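# Press the gauge pin on the magnet-marked post

## Task

Find the post of the checking fixture that has a yellow magnet on it. Press that post's gauge pin fully home and keep it there for about one second; after that, it may spring back out. Do not disturb the other three pins, and do not move the magnet.

## Robot and tools

Robot: two UR20-style arms, left_arm and right_arm. Each has a Robotiq 2F-85 two-finger gripper and a wrist camera (cam_left_wrist, cam_right_wrist, both 896x504). The fingers point along the gripper's +z axis and close along its y axis. A camera block sticks out about 10 cm toward the gripper's +x. end_effector_position is the point between the closed pads. Closed fingertips reach about 19 mm past it; fully open fingertips reach about 6 mm past it.

Frames. Scene frame: origin at table-top height, midway between the nominal bases. +x points out over the table, +z points up, and left_arm sits on the +y side. Calibrated bases: left_arm at (+0.060, +0.928, 0) and right_arm at (-0.064, -0.817, 0), each with only a tiny yaw. Each arm reports its gripper pose, velocities and Hand target in its own base frame. Every motion offset you send is along the current Hand target's own axes (the gripper axes), not the base or scene axes. Reported positions may be a few cm off, more at long reach.

execute_actions(actions, cameras). actions is a list of actions. Each action is a table of up to 15 rows, and each row lasts one 1/30 s step. A short table repeats its last row until 15 steps have passed. A row is always 18 numbers in [-1, 1]. The first 9 are for left_arm: dx, dy, dz, rx, ry, rz, gripper position, force_limit, speed. The last 9 are the same fields for right_arm. The six pose numbers are an offset from that arm's Hand target as it stood when the action began, not from the previous row. 1.0 equals 0.6 m, or 180 degrees for rx, ry, rz, which together form one rotation vector. The next action starts from the new Hand target, so sending the same offset again moves the arm further. All six pose numbers at 0 re-request the present Hand target. An empty actions list just returns the state and images. cameras: a list of names; null or ["all"] means all, [] means none.

Gripper numbers are absolute, not offsets. position: +1 is fully open (85 mm), about -0.8 brings the pads together, and -1 closes until blocked. force_limit and speed both run from -1 to +1 and start at +1. speed is about 20, 85 or 150 mm/s at -1, 0 or +1. To leave a gripper unchanged, resend its last three numbers, because 0 is itself a command. For a pin press, keep the fingers closed so the fingertips push.

move(target, speed, blend, stop_force, zero, blocking, cameras). target is one 18-number row laid out as above, or a list of up to 15 rows. Every row is an offset from the Hand targets at the move's start, not from the previous row. Each gripper follows a straight path. speed is the top path speed in m/s (0.002 to 4.2, default 0.25), given once or once per target. blend (m) rounds the corners of a list. stop_force (N, 6 to 120) ends an arm's path when the push against its motion reaches that value, measured from the last zero. zero (default true) re-zeroes before the move. blocking=false returns early and cannot be combined with stop_force. In a list, use the same finger numbers on every row. The result adds a "move:" line giving the ending (done, off_target, moving, held, fault) and any limits (paced = the pose was clipped, held = steps were withheld). Paths do not avoid obstacles.

wait(seconds 0 to 10) holds the last commands. stop brakes a running move. zoom_image(camera, region [x0, y0, x1, y1], at most 504x504 px) enlarges part of the latest image. zero_wrist_force(arm) tares that arm's wrist sensor. read_manual returns licence text only. finished_scene(scene) ends the scene for good, so confirm the goal first.

Results. Each arm reports end_effector_position (m), end_effector_quat_wxyz, velocities (or "within noise"), Hand target, joint positions and torques, and Tool commands. Wrist force and torque are given along the gripper axes, plus a line with the peak since the last report; a push on a surface shows as force into the arm. object_status values: 0 moving, 1 blocked while opening, 2 blocked while closing (a grip), 3 at the commanded opening. position_measured is in counts: 3 open, 230 pads together. Calls that run actions also list step positions. A MOTOR HOT line warns that a motor is at 70 °C or more; at 85 °C that arm brakes for 30 to 60 s. The controller keeps commanded orientation within 32° of the measured orientation. A gripper often stops short of its Hand target; the next command asks for the target again, or you can send the missing distance.

Cautions. An arm stops for 10 s if any outside force on it reaches about 150 N, or if contact torque reaches a joint limit (wrist joints 98.4 N m). The arms are stiff, so aiming even slightly past a firm contact can fault. Approach the pin slowly with stop_force. A target a little beyond full travel works when the move is slow. Hold about one second, then back off with a move that has no stop_force, ideally in the same reply. Avoid the magnet and the other three pins. Do not hit hard, press between the arms, or knock anything off the table. Avoid swinging a gripper close to its own base. Long holds and stretched poses heat the motors.

Each tool is called after "Request:" by a JSON object that holds its "method" and its "body".

## Session

Request:
{"method": "execute_actions", "body": {"actions": []}}

Scene clock: 0.00 s.
left_arm: end_effector_position=(+0.6452, +0.5338, +0.3687) position_measured=3 object_status=3 end_effector_quat_wxyz=(+0.054, +0.895, -0.431, +0.101) | right_arm: end_effector_position=(+1.0094, -0.4085, +0.1239) position_measured=3 object_status=3 end_effector_quat_wxyz=(+0.497, -0.362, -0.574, -0.541)
Joint positions: left_arm=[0.541 -1.507 2.094 -2.179 -1.799 -1.706] | right_arm=[2.693 -2.576 -1.22 -2.623 2.507 -0.374]
Joint velocities: within noise
Joint torques (N m): no reading
Motor temperatures (°C): left_arm=[24 36 26 39 35 34] | right_arm=[29 36 36 38 34 39]
Wrist force (N): no reading
Wrist torque (N m): no reading
Wrist force, peak (N): no reading
Hand target: left_arm +0.6452, +0.5338, +0.3687; +0.054, +0.895, -0.431, +0.101 | right_arm +1.0094, -0.4085, +0.1239; +0.497, -0.362, -0.574, -0.541
Tool commands: left_gripper/position=+1.0 left_gripper/force_limit=+1.0 left_gripper/speed=+1.0 right_gripper/position=+1.0 right_gripper/force_limit=+1.0 right_gripper/speed=+1.0

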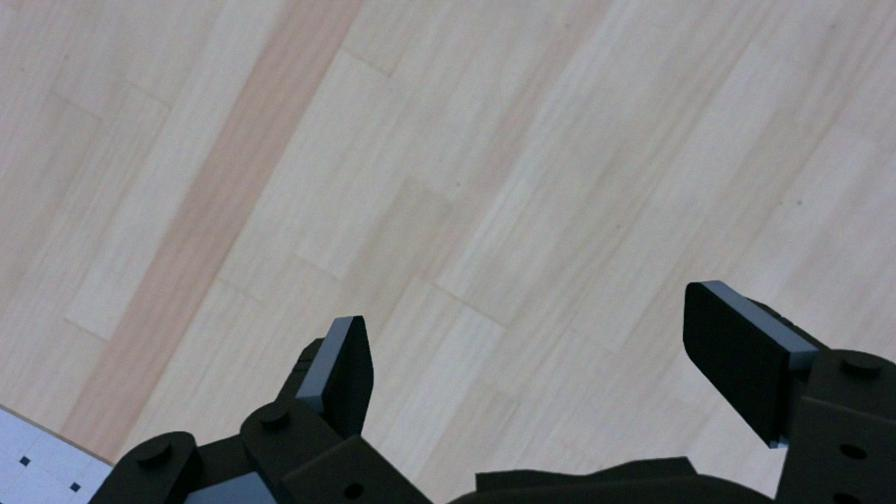

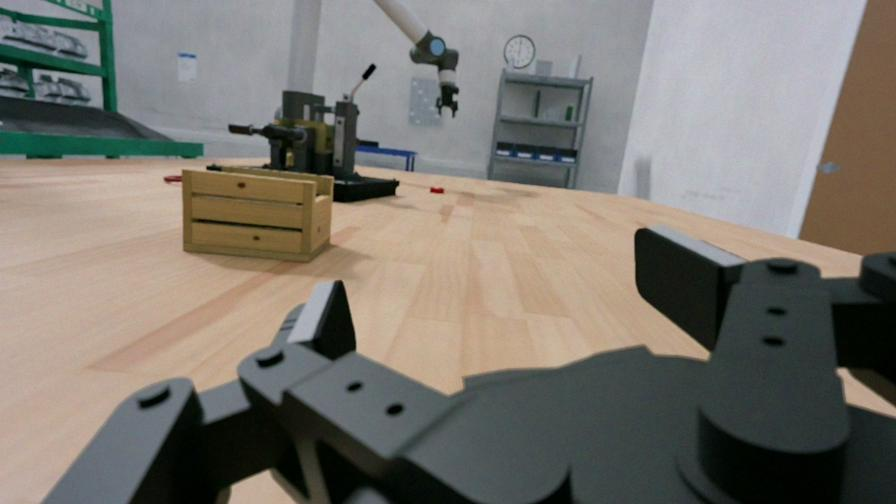

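Request:
{"method": "zoom_image", "body": {"camera": "cam_right_wrist", "region": [150, 50, 450, 290]}}

Request:
{"method": "zoom_image", "body": {"camera": "cam_left_wrist", "region": [0, 350, 200, 504]}}

Scaled by 1.680 from the camera's 896x504 image, which has a finer 1280x720 frame.

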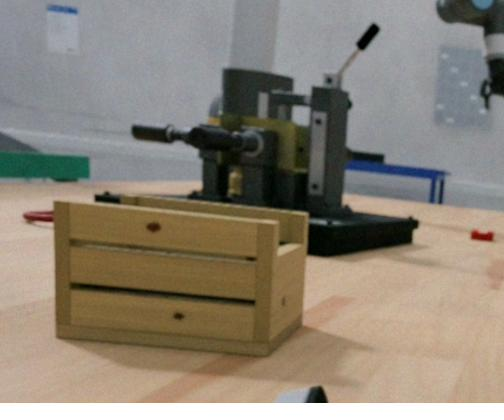

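Scaled by 2.520 from the camera's 896x504 image, which has a finer 1280x720 frame.

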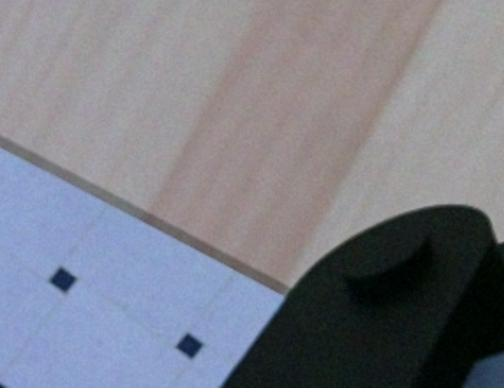

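Request:
{"method": "move", "body": {"target": [1.0,0.967,-0.036,-0.1475,0.3096,0.167,1,1,1,0,0,0,0,0,0,1,1,1], "speed": 0.4}}

Scene clock: 5.00 s.
left_arm: end_effector_position=(+0.5537, -0.2800, +0.5312) position_measured=3 object_status=3 end_effector_quat_wxyz=(+0.412, +0.575, -0.574, +0.412) | right_arm: end_effector_position=(+1.0094, -0.4085, +0.1239) position_measured=3 object_status=3 end_effector_quat_wxyz=(+0.497, -0.362, -0.574, -0.541)
Joint positions: left_arm=[-0.301 -1.649 2.529 -3.171 -2.701 -2.342] | right_arm=[2.693 -2.576 -1.22 -2.623 2.507 -0.374]
Joint velocities: within noise
Joint torques (N m): left_arm=[-18 -21.97 -52.81 -12.27 2.05 -5.12] | right_arm=[0.14 250.98 73 -2.24 1.24 0.2]
Motor temperatures (°C): left_arm=[24 36 26 39 35 34] | right_arm=[29 36 36 38 34 39]
Wrist force (N): left_arm=[1.1 -0.4 0.4] | right_arm=[0.2 0.1 0.2]
Wrist torque (N m): left_arm=[0.15 0.33 -0.06] | right_arm=[0.01 -0.03 0.00]
Wrist force, peak (N): left_arm=[2.9 -0.7 3.4] | right_arm=[0.1 0.5 0.5]
Hand target: left_arm +0.5537, -0.2800, +0.5312; +0.412, +0.575, -0.574, +0.412 | right_arm +1.0094, -0.4085, +0.1239; +0.497, -0.362, -0.574, -0.541
Off the commanded pose: left_arm 0.000 m, 0 deg | right_arm 0.000 m, 0 deg.
move: done
camera_calibration:
cam_left_wrist: T_world_to_cam=[[-0.991767, 0.0435511, -0.120423, 0.642212], [0.122277, 0.601392, -0.789542, 0.543308], [0.0380357, -0.797767, -0.601766, 0.201286], [0, 0, 0, 1]] pos_world=[0.562835, -0.194131, 0.627428]

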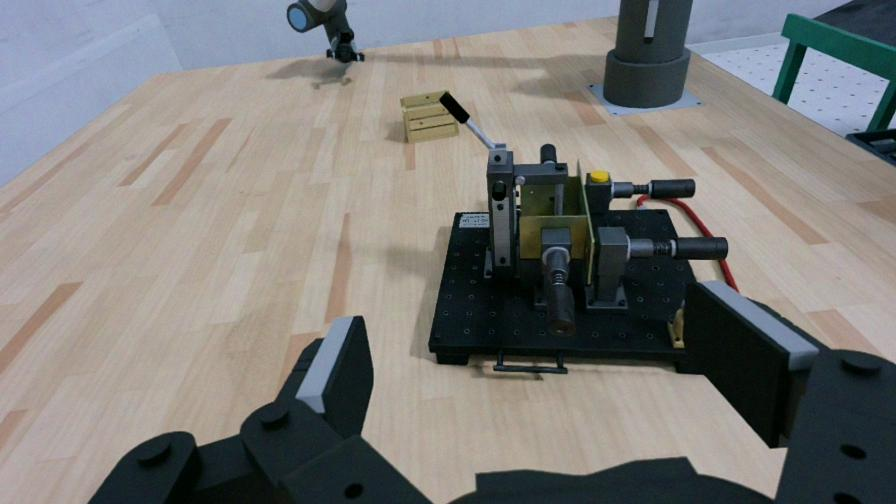

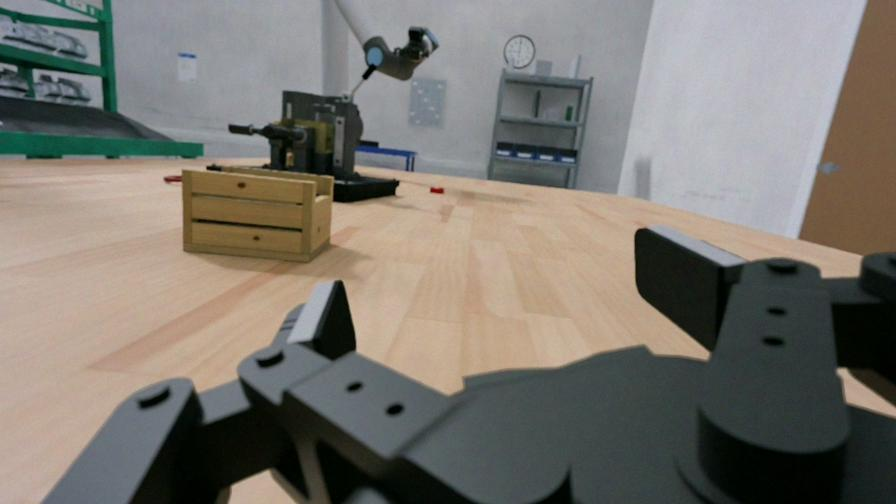

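Excellent view.

Request:
{"method": "zoom_image", "body": {"camera": "cam_left_wrist", "region": [420, 80, 760, 390]}}

Request:
{"method": "zoom_image", "body": {"camera": "cam_left_wrist", "region": [480, 130, 740, 340]}}

Request:
{"method": "zoom_image", "body": {"camera": "cam_right_wrist", "region": [210, 60, 400, 220]}}

Scaled by 1.482 from the camera's 896x504 image, which has a finer 1280x720 frame.

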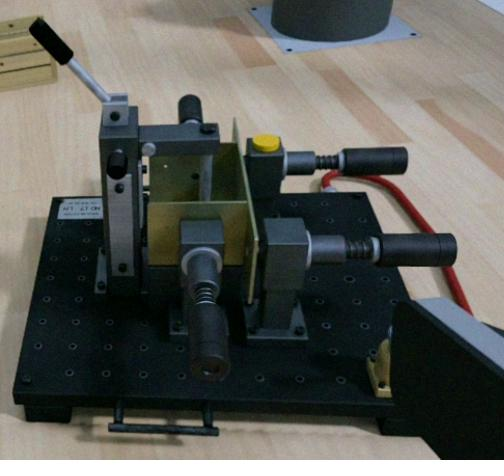

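Scaled by 1.938 from the camera's 896x504 image, which has a finer 1280x720 frame.

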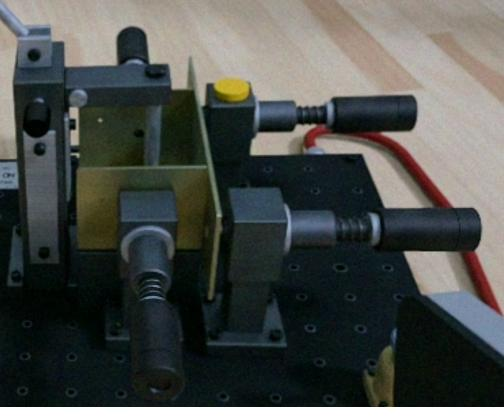

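Scaled by 2.653 from the camera's 896x504 image, which has a finer 1280x720 frame.

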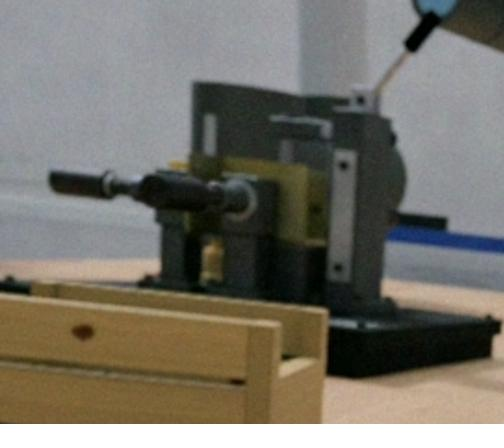

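Request:
{"method": "move", "body": {"target": [[0.175,0.333,0.415,0.1,-0.025,-0.054,1,1,1,0,0,0,0,0,0,1,1,1],[0.2175,0.8895,0.916,0.3875,-0.0992,-0.2173,1,1,1,0,0,0,0,0,0,1,1,1]], "speed": 0.35, "blend": [0.1,0], "cameras": ["cam_left_wrist"]}}

Scene clock: 10.23 s.
left_arm: end_effector_position=(+0.0209, -0.8432, +0.4788) position_measured=3 object_status=3 end_effector_quat_wxyz=(+0.037, +0.903, -0.082, +0.421) | right_arm: end_effector_position=(+1.0094, -0.4085, +0.1239) position_measured=3 object_status=3 end_effector_quat_wxyz=(+0.497, -0.362, -0.574, -0.541)
Joint positions: left_arm=[-2.099 -1.553 2.043 -1.673 -0.768 -5.225] | right_arm=[2.693 -2.576 -1.22 -2.623 2.507 -0.374]
Joint velocities: within noise
Joint torques (N m): left_arm=[22.92 -67.8 -122.73 -3.2 -0.82 -4.59] | right_arm=[3.36 253.77 73.17 -1.25 3.04 2.09]
Motor temperatures (°C): left_arm=[24 36 26 39 35 34] | right_arm=[29 36 36 38 34 39]
Wrist force (N): left_arm=[0.9 -0.3 -0.1] | right_arm=[0.2 0.1 0.2]
Wrist torque (N m): left_arm=[0.12 0.17 -0.01] | right_arm=[0.01 -0.04 0.00]
Wrist force, peak (N): left_arm=[-0.8 3.2 -1.3] | right_arm=[0.3 0.7 0.4]
Hand target: left_arm +0.0209, -0.8432, +0.4787; +0.037, +0.903, -0.082, +0.421 | right_arm +1.0094, -0.4085, +0.1239; +0.497, -0.362, -0.574, -0.541
Off the commanded pose: left_arm 0.000 m, 0 deg | right_arm 0.000 m, 0 deg.
move: done
camera_calibration:
cam_left_wrist: T_world_to_cam=[[-0.262614, -0.95988, -0.09831, -0.73994], [-0.810998, 0.274781, -0.516506, 0.51913], [0.522797, -0.0559122, -0.850622, 0.475183], [0, 0, 0, 1]] pos_world=[-0.0217294, -0.826331, 0.599591]
Images, in order (width x height): cam_left_wrist 896x504.

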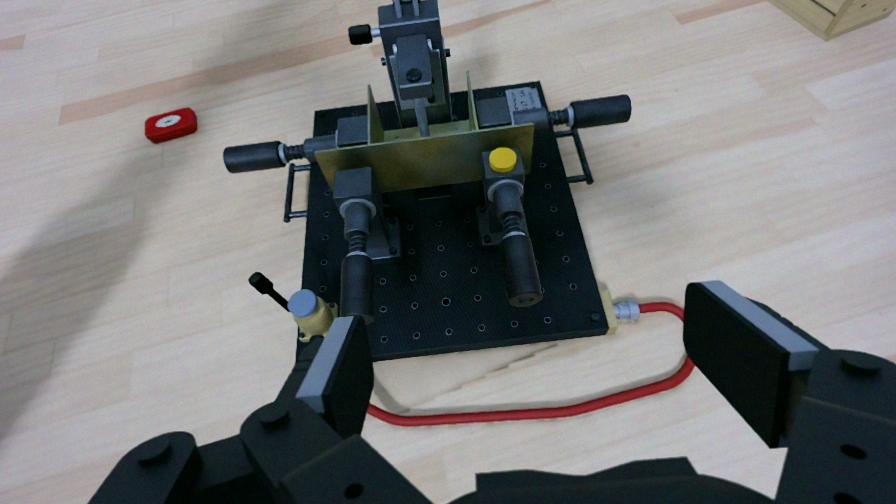

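Request:
{"method": "zoom_image", "body": {"camera": "cam_left_wrist", "region": [440, 110, 640, 330]}}

Scaled by 2.291 from the camera's 896x504 image, which has a finer 1280x720 frame.

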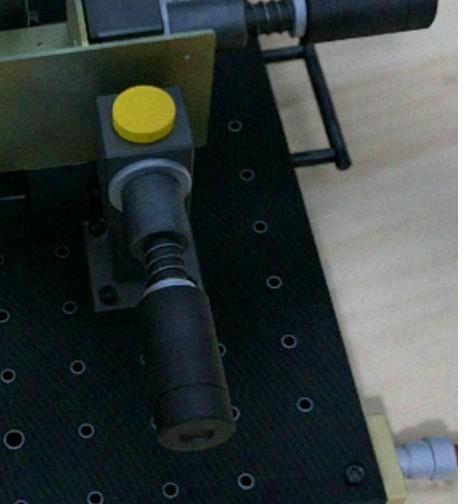

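Request:
{"method": "move", "body": {"target": [-0.3285,0.0742,0.3865,0,0.2222,0,-1,-1,0,0,0,0,0,0,0,1,1,1], "speed": 0.3, "cameras": ["cam_left_wrist"]}}

Scene clock: 15.50 s.
left_arm: end_effector_position=(+0.0629, -0.8955, +0.1786) position_measured=232 object_status=3 end_effector_quat_wxyz=(+0.063, +0.704, -0.065, +0.704) | right_arm: end_effector_position=(+1.0094, -0.4085, +0.1239) position_measured=3 object_status=3 end_effector_quat_wxyz=(+0.497, -0.362, -0.574, -0.541)
Joint positions: left_arm=[-2.113 -0.993 2.011 -1.021 -0.361 -6.279] | right_arm=[2.693 -2.576 -1.22 -2.623 2.507 -0.374]
Joint velocities: within noise
Joint torques (N m): left_arm=[19.65 -143.23 -75.13 6.1 -4.08 -3.5] | right_arm=[-5.57 249.55 73.46 -0.17 3.67 3.07]
Motor temperatures (°C): left_arm=[24 36 26 39 35 34] | right_arm=[29 36 36 37 34 39]
Wrist force (N): left_arm=[1.6 -0.4 1.2] | right_arm=[0.2 0.3 0.3]
Wrist torque (N m): left_arm=[0.21 0.17 0.00] | right_arm=[0.05 -0.03 0.00]
Wrist force, peak (N): left_arm=[4.5 -0.6 -2.5] | right_arm=[-0.1 0.5 0.5]
Hand target: left_arm +0.0629, -0.8955, +0.1786; +0.063, +0.704, -0.065, +0.704 | right_arm +1.0094, -0.4085, +0.1239; +0.497, -0.362, -0.574, -0.541
Off the commanded pose: left_arm 0.000 m, 0 deg | right_arm 0.000 m, 0 deg.
move: done
camera_calibration:
cam_left_wrist: T_world_to_cam=[[-0.182012, -0.974537, -0.130954, -0.821], [-0.289358, 0.180366, -0.940074, 0.370784], [0.939757, -0.133212, -0.314819, 0.00386803], [0, 0, 0, 1]] pos_world=[-0.0457774, -0.866456, 0.242269]
Images, in order (width x height): cam_left_wrist 896x504.

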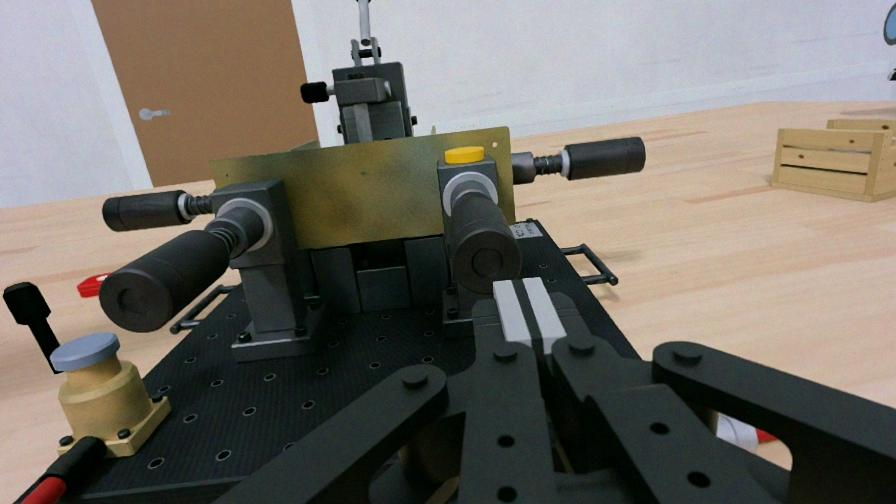

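Request:
{"method": "move", "body": {"target": [-0.025,-0.005,0.0917,0,0,0,-1,-1,0,0,0,0,0,0,0,1,1,1], "speed": 0.15, "cameras": ["cam_left_wrist"]}}

Request:
{"method": "zoom_image", "body": {"camera": "cam_left_wrist", "region": [380, 130, 630, 380]}}

Scene clock: 17.73 s.
left_arm: end_effector_position=(+0.1174, -0.9023, +0.1636) position_measured=232 object_status=3 end_effector_quat_wxyz=(+0.063, +0.704, -0.065, +0.704) | right_arm: end_effector_position=(+1.0094, -0.4085, +0.1239) position_measured=3 object_status=3 end_effector_quat_wxyz=(+0.497, -0.362, -0.574, -0.541)
Joint positions: left_arm=[-2.053 -0.982 2.027 -1.047 -0.302 -6.279] | right_arm=[2.693 -2.576 -1.22 -2.623 2.507 -0.374]
Joint velocities: within noise
Joint torques (N m): left_arm=[13.49 -145.39 -25.4 -1.44 5.22 2.29] | right_arm=[-1.99 252.4 73.2 -0.19 3.62 3.53]
Motor temperatures (°C): left_arm=[24 36 26 39 35 34] | right_arm=[29 36 36 37 34 39]
Wrist force (N): left_arm=[1.6 -0.9 0.9] | right_arm=[0.1 0.2 0.2]
Wrist torque (N m): left_arm=[0.07 0.21 0.03] | right_arm=[0.03 -0.02 0.00]
Wrist force, peak (N): left_arm=[1.4 -0.6 2.6] | right_arm=[0.5 0.5 0.3]
Hand target: left_arm +0.1176, -0.9024, +0.1635; +0.063, +0.704, -0.065, +0.704 | right_arm +1.0094, -0.4085, +0.1239; +0.497, -0.362, -0.574, -0.541
Off the commanded pose: left_arm 0.000 m, 0 deg | right_arm 0.000 m, 0 deg.
move: done
camera_calibration:
cam_left_wrist: T_world_to_cam=[[-0.181976, -0.97454, -0.130985, -0.819764], [-0.289151, 0.180355, -0.94014, 0.3737], [0.939828, -0.133208, -0.314609, -0.0530356], [0, 0, 0, 1]] pos_world=[0.00872285, -0.873356, 0.227268]
Images, in order (width x height): cam_left_wrist 896x504.

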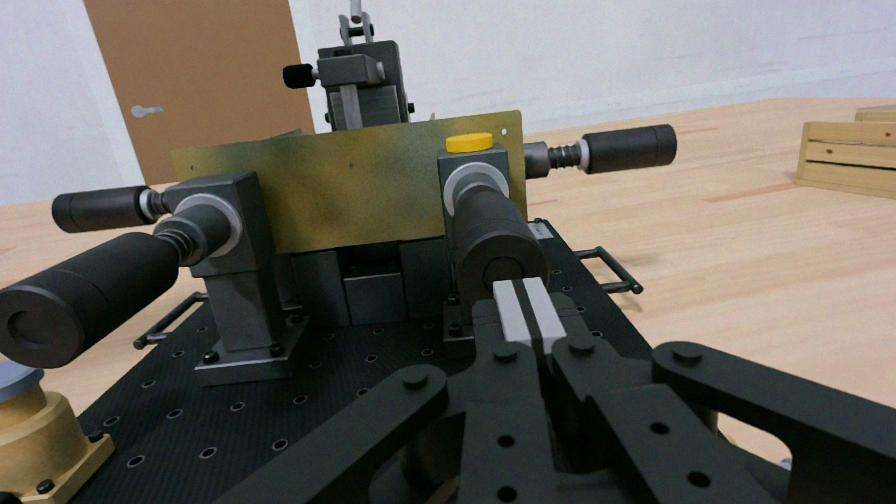

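Scaled by 2.016 from the camera's 896x504 image, which has a finer 1280x720 frame.

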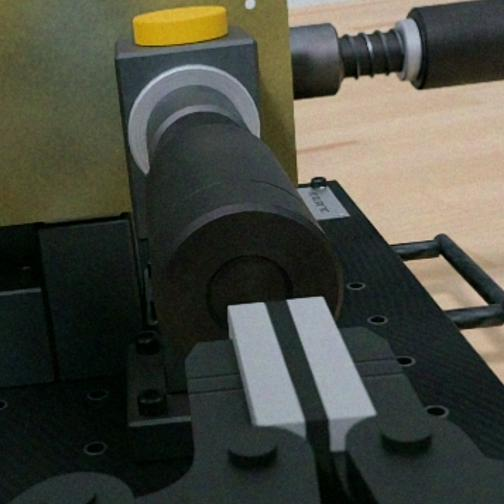

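Request:
{"method": "move", "body": {"target": [-0.003,0,0.045,0,0,0,-1,-1,0,0,0,0,0,0,0,1,1,1], "speed": 0.1, "cameras": ["cam_left_wrist"]}}

Request:
{"method": "zoom_image", "body": {"camera": "cam_left_wrist", "region": [380, 130, 630, 380]}}

Scene clock: 19.23 s.
left_arm: end_effector_position=(+0.1440, -0.9072, +0.1617) position_measured=232 object_status=3 end_effector_quat_wxyz=(+0.063, +0.704, -0.065, +0.704) | right_arm: end_effector_position=(+1.0094, -0.4085, +0.1239) position_measured=3 object_status=3 end_effector_quat_wxyz=(+0.497, -0.362, -0.574, -0.541)
Joint positions: left_arm=[-2.022 -0.981 2.029 -1.051 -0.271 -6.278] | right_arm=[2.693 -2.576 -1.22 -2.623 2.507 -0.374]
Joint velocities: within noise
Joint torques (N m): left_arm=[20.07 -147.22 -26.41 -1.93 6.04 2.14] | right_arm=[-6.57 251.64 75.25 -1.13 3.24 3.73]
Motor temperatures (°C): left_arm=[24 36 26 39 35 34] | right_arm=[29 36 36 37 34 39]
Wrist force (N): left_arm=[1.9 -0.4 0.8] | right_arm=[0.1 0.3 0.2]
Wrist torque (N m): left_arm=[0.18 0.16 0.03] | right_arm=[0.06 -0.01 0.00]
Wrist force, peak (N): left_arm=[2.1 -0.4 1.2] | right_arm=[0.2 0.5 0.7]
Hand target: left_arm +0.1441, -0.9072, +0.1617; +0.063, +0.704, -0.065, +0.704 | right_arm +1.0094, -0.4085, +0.1239; +0.497, -0.362, -0.574, -0.541
Off the commanded pose: left_arm 0.000 m, 0 deg | right_arm 0.000 m, 0 deg.
move: done
camera_calibration:
cam_left_wrist: T_world_to_cam=[[-0.181976, -0.97454, -0.130985, -0.81985], [-0.289151, 0.180355, -0.94014, 0.380471], [0.939828, -0.133208, -0.314609, -0.0792722], [0, 0, 0, 1]] pos_world=[0.0353229, -0.878156, 0.225368]
Images, in order (width x height): cam_left_wrist 896x504.

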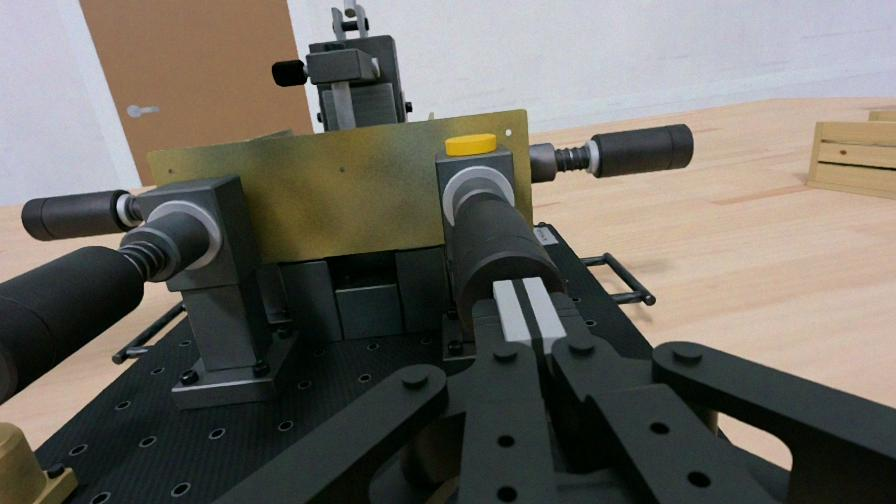

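Scaled by 2.016 from the camera's 896x504 image, which has a finer 1280x720 frame.

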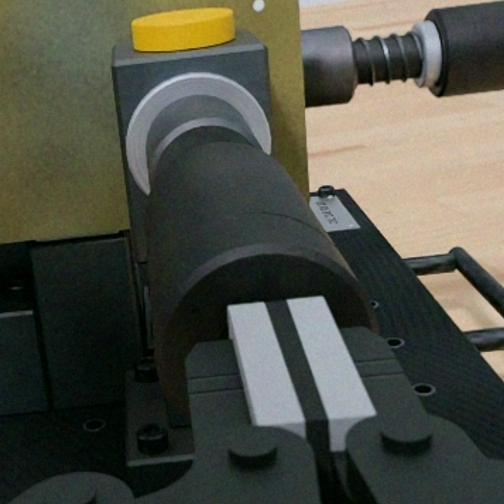

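Request:
{"method": "move", "body": {"target": [0,0,0.075,0,0,0,-1,-1,0,0,0,0,0,0,0,1,1,1], "speed": 0.025, "stop_force": 35, "cameras": ["cam_left_wrist"]}}

Request:
{"method": "zoom_image", "body": {"camera": "cam_left_wrist", "region": [380, 130, 630, 380]}}

Scene clock: 20.87 s.
left_arm: end_effector_position=(+0.1638, -0.9101, +0.1617) position_measured=232 object_status=3 end_effector_quat_wxyz=(+0.062, +0.704, -0.064, +0.704) | right_arm: end_effector_position=(+1.0094, -0.4085, +0.1239) position_measured=3 object_status=3 end_effector_quat_wxyz=(+0.497, -0.362, -0.574, -0.541)
Joint positions: left_arm=[-1.999 -0.981 2.03 -1.052 -0.25 -6.278] | right_arm=[2.693 -2.576 -1.22 -2.623 2.507 -0.374]
Joint velocities: within noise
Joint torques (N m): left_arm=[8.65 -175.33 -49.95 0.8 2.1 -1.03] | right_arm=[-6.6 257.9 73.19 -0.94 3.4 3.48]
Motor temperatures (°C): left_arm=[24 36 26 39 35 34] | right_arm=[29 36 36 37 34 39]
Wrist force (N): left_arm=[2.3 -1.1 -11.3] | right_arm=[-0.1 0.1 0.2]
Wrist torque (N m): left_arm=[0.34 0.20 0.01] | right_arm=[0.02 0.02 0.00]
Wrist force, peak (N): left_arm=[14.6 -28.8 -162.9] | right_arm=[0.5 0.6 0.3]
Hand target: left_arm +0.1638, -0.9101, +0.1617; +0.062, +0.704, -0.064, +0.704 (not the last commanded pose) | right_arm +1.0094, -0.4085, +0.1239; +0.497, -0.362, -0.574, -0.541
Tool commands: left_gripper/position=-1.0 left_gripper/force_limit=-1.0 left_gripper/speed=+0.003922 right_gripper/position=+1.0 right_gripper/force_limit=+1.0 right_gripper/speed=+1.0
Off the commanded pose: left_arm 0.025 m, 0 deg | right_arm 0.000 m, 0 deg.
FORCE FAULT: contact force on the left arm reached its limit, and that arm stopped. The contact can be on any part of that arm, not only on its tool. That arm's remaining commands of this call were not run. That arm is still stopped at the end of this call. That arm stays stopped for about 10 more seconds. Until then a move that you send moves the other arm only, and its call returns only when the move has ended. Once the stop has ended, the next robot result says so. If the stop ends while you think or write, that arm runs what you send next, counted from a new Hand target: where the arm stands when the stop ends. While its stop runs, that arm takes no new command, but its gripper still runs the gripper command that each later call begins with. Until it ends, the stop uses up actions while you think or wait. An arm that is not stopped still takes commands.
move: fault (left_arm)
camera_calibration:
cam_left_wrist: T_world_to_cam=[[-0.180015, -0.974901, -0.131004, -0.819695], [-0.28953, 0.179793, -0.940131, 0.386282], [0.940089, -0.131309, -0.314628, -0.0966374], [0, 0, 0, 1]] pos_world=[0.0551302, -0.881261, 0.225368]
Images, in order (width x height): cam_left_wrist 896x504.

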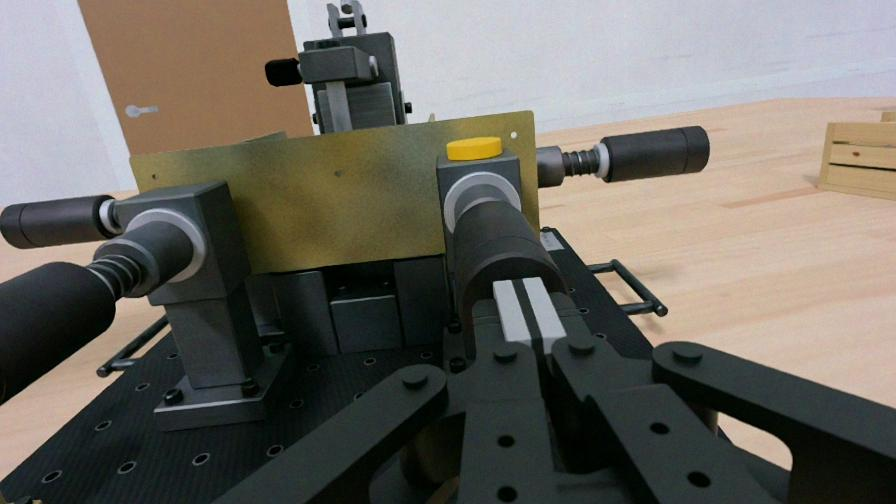

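Scaled by 2.016 from the camera's 896x504 image, which has a finer 1280x720 frame.

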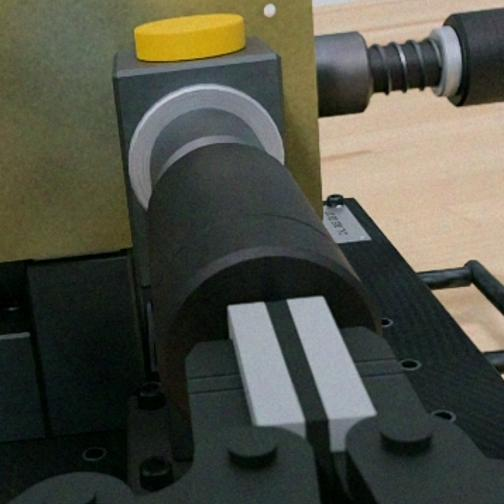

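Request:
{"method": "wait", "body": {"seconds": 10, "cameras": ["cam_left_wrist"]}}

Request:
{"method": "zoom_image", "body": {"camera": "cam_left_wrist", "region": [380, 130, 630, 380]}}

Scene clock: 31.13 s.
left_arm: end_effector_position=(+0.1638, -0.9101, +0.1617) position_measured=232 object_status=3 end_effector_quat_wxyz=(+0.062, +0.704, -0.064, +0.704) | right_arm: end_effector_position=(+1.0094, -0.4085, +0.1239) position_measured=3 object_status=3 end_effector_quat_wxyz=(+0.497, -0.362, -0.574, -0.541)
Joint positions: left_arm=[-1.999 -0.981 2.03 -1.052 -0.25 -6.278] | right_arm=[2.693 -2.576 -1.22 -2.623 2.507 -0.374]
Joint velocities: within noise
Joint torques (N m): left_arm=[8 -169.66 -48.73 1.43 1.83 -0.47] | right_arm=[-5.19 255.23 76.56 -0.47 3.18 3.67]
Motor temperatures (°C): left_arm=[24 36 26 39 35 34] | right_arm=[28 36 36 37 34 39]
Wrist force (N): left_arm=[1.1 1.2 -11.0] | right_arm=[0.3 0.1 0.5]
Wrist torque (N m): left_arm=[0.76 0.38 0.02] | right_arm=[0.01 -0.04 -0.01]
Wrist force, peak (N): left_arm=[1.0 1.7 -11.3] | right_arm=[0.1 0.4 0.8]
Hand target: left_arm +0.1638, -0.9101, +0.1617; +0.062, +0.704, -0.064, +0.704 (not the last commanded pose) | right_arm +1.0094, -0.4085, +0.1239; +0.497, -0.362, -0.574, -0.541
Tool commands: left_gripper/position=-1.0 left_gripper/force_limit=-1.0 left_gripper/speed=+0.003922 right_gripper/position=+1.0 right_gripper/force_limit=+1.0 right_gripper/speed=+1.0
Off the commanded pose: left_arm 0.025 m, 0 deg | right_arm 0.000 m, 0 deg.
FORCE FAULT, CONTINUED: the left arm's stop, for the force fault that an earlier result reported, is over. The rest of the stop counts as 20 of the actions that you can send in this scene. During its stop the left arm's controller moved it back a little. That arm's target is now where it stood when the stop ended, not its last command. That arm accepts commands again.
wait: 10.00 s; at rest from the start
camera_calibration:
cam_left_wrist: T_world_to_cam=[[-0.180015, -0.974901, -0.131004, -0.819695], [-0.28953, 0.179793, -0.940131, 0.386282], [0.940089, -0.131309, -0.314628, -0.0966374], [0, 0, 0, 1]] pos_world=[0.0551302, -0.881261, 0.225368]
Images, in order (width x height): cam_left_wrist 896x504.

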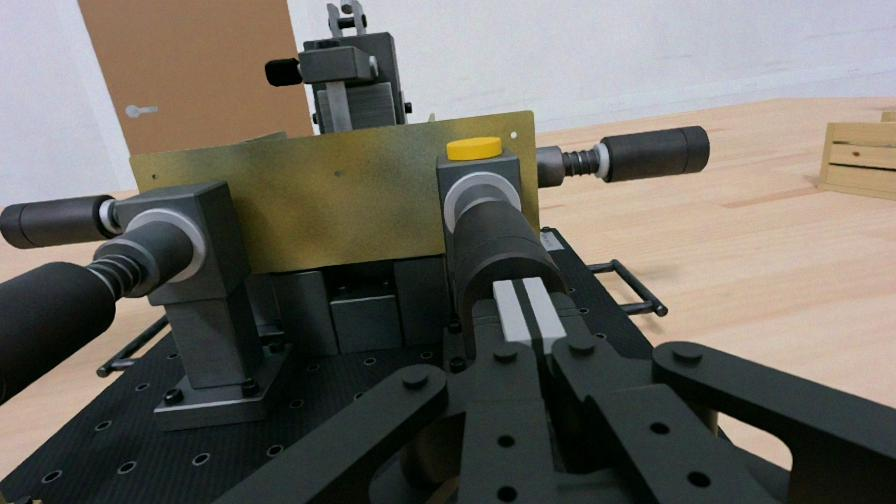

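Scaled by 2.016 from the camera's 896x504 image, which has a finer 1280x720 frame.

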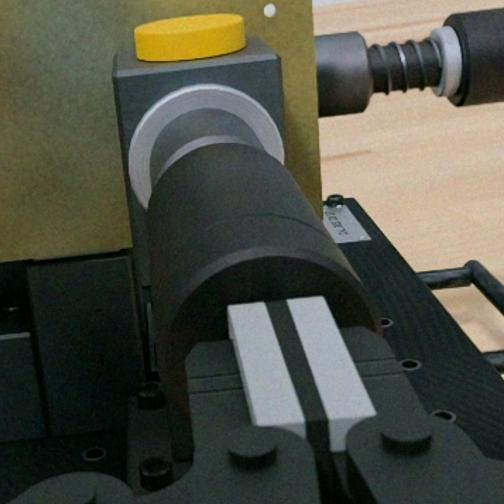

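Request:
{"method": "move", "body": {"target": [0,0,0.01,0,0,0,-1,-1,0,0,0,0,0,0,0,1,1,1], "speed": 0.003, "stop_force": 15, "cameras": ["cam_left_wrist"]}}

Scene clock: 32.43 s.
left_arm: end_effector_position=(+0.1651, -0.9104, +0.1617) position_measured=232 object_status=3 end_effector_quat_wxyz=(+0.062, +0.704, -0.064, +0.704) | right_arm: end_effector_position=(+1.0094, -0.4085, +0.1239) position_measured=3 object_status=3 end_effector_quat_wxyz=(+0.497, -0.362, -0.574, -0.541)
Joint positions: left_arm=[-1.998 -0.981 2.03 -1.052 -0.248 -6.278] | right_arm=[2.693 -2.576 -1.22 -2.623 2.507 -0.374]
Joint velocities: within noise
Joint torques (N m): left_arm=[9.76 -178.07 -38.49 -1.08 1.65 0.46] | right_arm=[-3.52 254.73 74.81 -1.09 3.1 4.04]
Motor temperatures (°C): left_arm=[24 36 26 39 35 34] | right_arm=[28 36 36 37 34 39]
Wrist force (N): left_arm=[5.8 -7.5 -46.0] | right_arm=[0.1 0.2 0.2]
Wrist torque (N m): left_arm=[1.11 0.48 0.03] | right_arm=[0.03 -0.03 0.00]
Wrist force, peak (N): left_arm=[6.3 -7.4 -48.2] | right_arm=[-0.1 0.3 0.6]
Hand target: left_arm +0.1651, -0.9104, +0.1617; +0.062, +0.704, -0.064, +0.704 (not the last commanded pose) | right_arm +1.0094, -0.4085, +0.1239; +0.497, -0.362, -0.574, -0.541
Off the commanded pose: left_arm 0.005 m, 0 deg | right_arm 0.000 m, 0 deg.
move: contact (left_arm)
camera_calibration:
cam_left_wrist: T_world_to_cam=[[-0.180107, -0.974889, -0.130972, -0.819744], [-0.289513, 0.17979, -0.940137, 0.38671], [0.940077, -0.131407, -0.314624, -0.0979854], [0, 0, 0, 1]] pos_world=[0.0564299, -0.881561, 0.225368]
Images, in order (width x height): cam_left_wrist 896x504.

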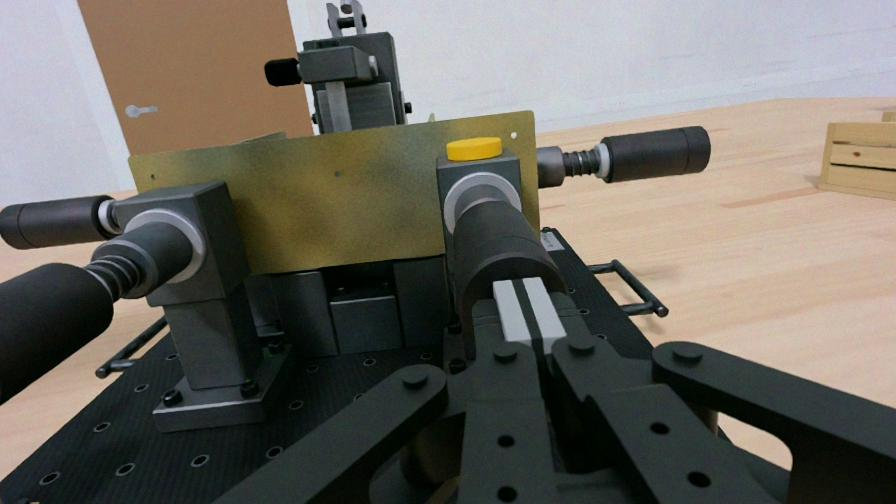

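Request:
{"method": "wait", "body": {"seconds": 1.3, "cameras": []}}

Request:
{"method": "move", "body": {"target": [0,0,-0.07,0,0,0,-1,-1,0,0,0,0,0,0,0,1,1,1], "speed": 0.04, "cameras": ["cam_left_wrist"]}}

Scene clock: 34.00 s.
left_arm: end_effector_position=(+0.1651, -0.9104, +0.1617) position_measured=232 object_status=3 end_effector_quat_wxyz=(+0.062, +0.704, -0.064, +0.704) | right_arm: end_effector_position=(+1.0094, -0.4085, +0.1239) position_measured=3 object_status=3 end_effector_quat_wxyz=(+0.497, -0.362, -0.574, -0.541)
Joint positions: left_arm=[-1.998 -0.981 2.03 -1.052 -0.248 -6.278] | right_arm=[2.693 -2.576 -1.22 -2.623 2.507 -0.374]
Joint velocities: within noise
Joint torques (N m): left_arm=[10.01 -174.73 -41.42 0.3 -1.47 -0.15] | right_arm=[-5.14 258.37 75.06 -1.41 3.31 3.82]
Motor temperatures (°C): left_arm=[24 36 26 39 35 34] | right_arm=[28 36 36 37 34 39]
Wrist force (N): left_arm=[4.5 -6.2 -37.2] | right_arm=[0.0 0.4 0.7]
Wrist torque (N m): left_arm=[1.03 0.46 0.02] | right_arm=[0.07 0.00 0.00]
Wrist force, peak (N): left_arm=[5.6 -7.7 -45.6] | right_arm=[0.3 0.4 0.6]
Hand target: left_arm +0.1651, -0.9104, +0.1617; +0.062, +0.704, -0.064, +0.704 (not the last commanded pose) | right_arm +1.0094, -0.4085, +0.1239; +0.497, -0.362, -0.574, -0.541
Tool commands: left_gripper/position=-1.0 left_gripper/force_limit=-1.0 left_gripper/speed=+0.0 right_gripper/position=+1.0 right_gripper/force_limit=+1.0 right_gripper/speed=+1.0
Off the commanded pose: left_arm 0.005 m, 0 deg | right_arm 0.000 m, 0 deg.
wait: 1.30 s; at rest from the start
No camera images: "cameras" was empty.

Scene clock: 35.37 s.
left_arm: end_effector_position=(+0.1240, -0.9029, +0.1617) position_measured=232 object_status=3 end_effector_quat_wxyz=(+0.062, +0.704, -0.064, +0.704) | right_arm: end_effector_position=(+1.0094, -0.4085, +0.1239) position_measured=3 object_status=3 end_effector_quat_wxyz=(+0.497, -0.362, -0.574, -0.541)
Joint positions: left_arm=[-2.046 -0.98 2.028 -1.05 -0.296 -6.279] | right_arm=[2.693 -2.576 -1.22 -2.623 2.507 -0.374]
Joint velocities: within noise
Joint torques (N m): left_arm=[-17.35 -145.32 -73.57 5.22 -5.95 -4.12] | right_arm=[-7.55 248.99 74.49 -1.52 3.09 3.99]
Motor temperatures (°C): left_arm=[24 36 26 39 35 34] | right_arm=[28 36 36 37 34 39]
Wrist force (N): left_arm=[1.0 2.1 0.9] | right_arm=[0.0 0.4 0.2]
Wrist torque (N m): left_arm=[0.60 0.31 0.03] | right_arm=[0.07 0.00 0.00]
Wrist force, peak (N): left_arm=[4.6 -6.2 -35.6] | right_arm=[0.1 0.5 0.5]
Hand target: left_arm +0.1238, -0.9029, +0.1617; +0.062, +0.704, -0.064, +0.704 | right_arm +1.0094, -0.4085, +0.1239; +0.497, -0.362, -0.574, -0.541
Off the commanded pose: left_arm 0.000 m, 0 deg | right_arm 0.000 m, 0 deg.
move: done
camera_calibration:
cam_left_wrist: T_world_to_cam=[[-0.180015, -0.974901, -0.131004, -0.819955], [-0.28953, 0.179793, -0.940131, 0.373453], [0.940089, -0.131309, -0.314628, -0.0581955], [0, 0, 0, 1]] pos_world=[0.0152302, -0.874161, 0.225368]
Images, in order (width x height): cam_left_wrist 896x504.

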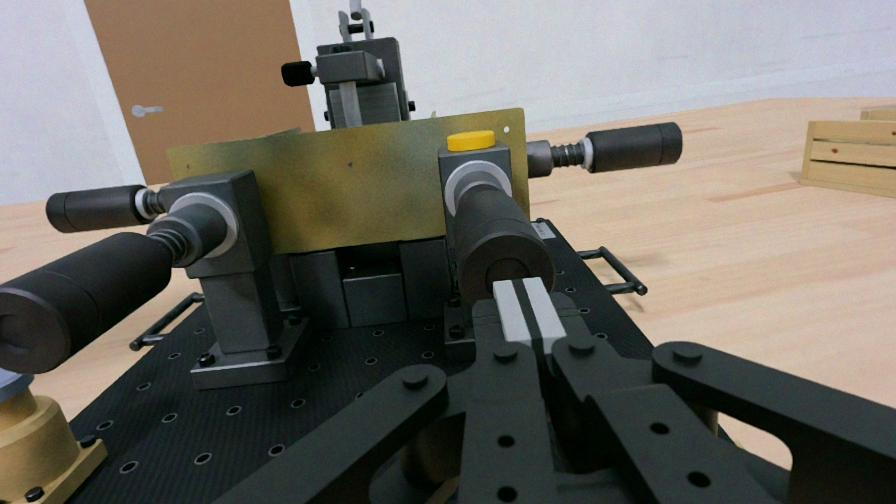

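Request:
{"method": "finished_scene", "body": {"scene": 1}}

The scene is finished: the task was done.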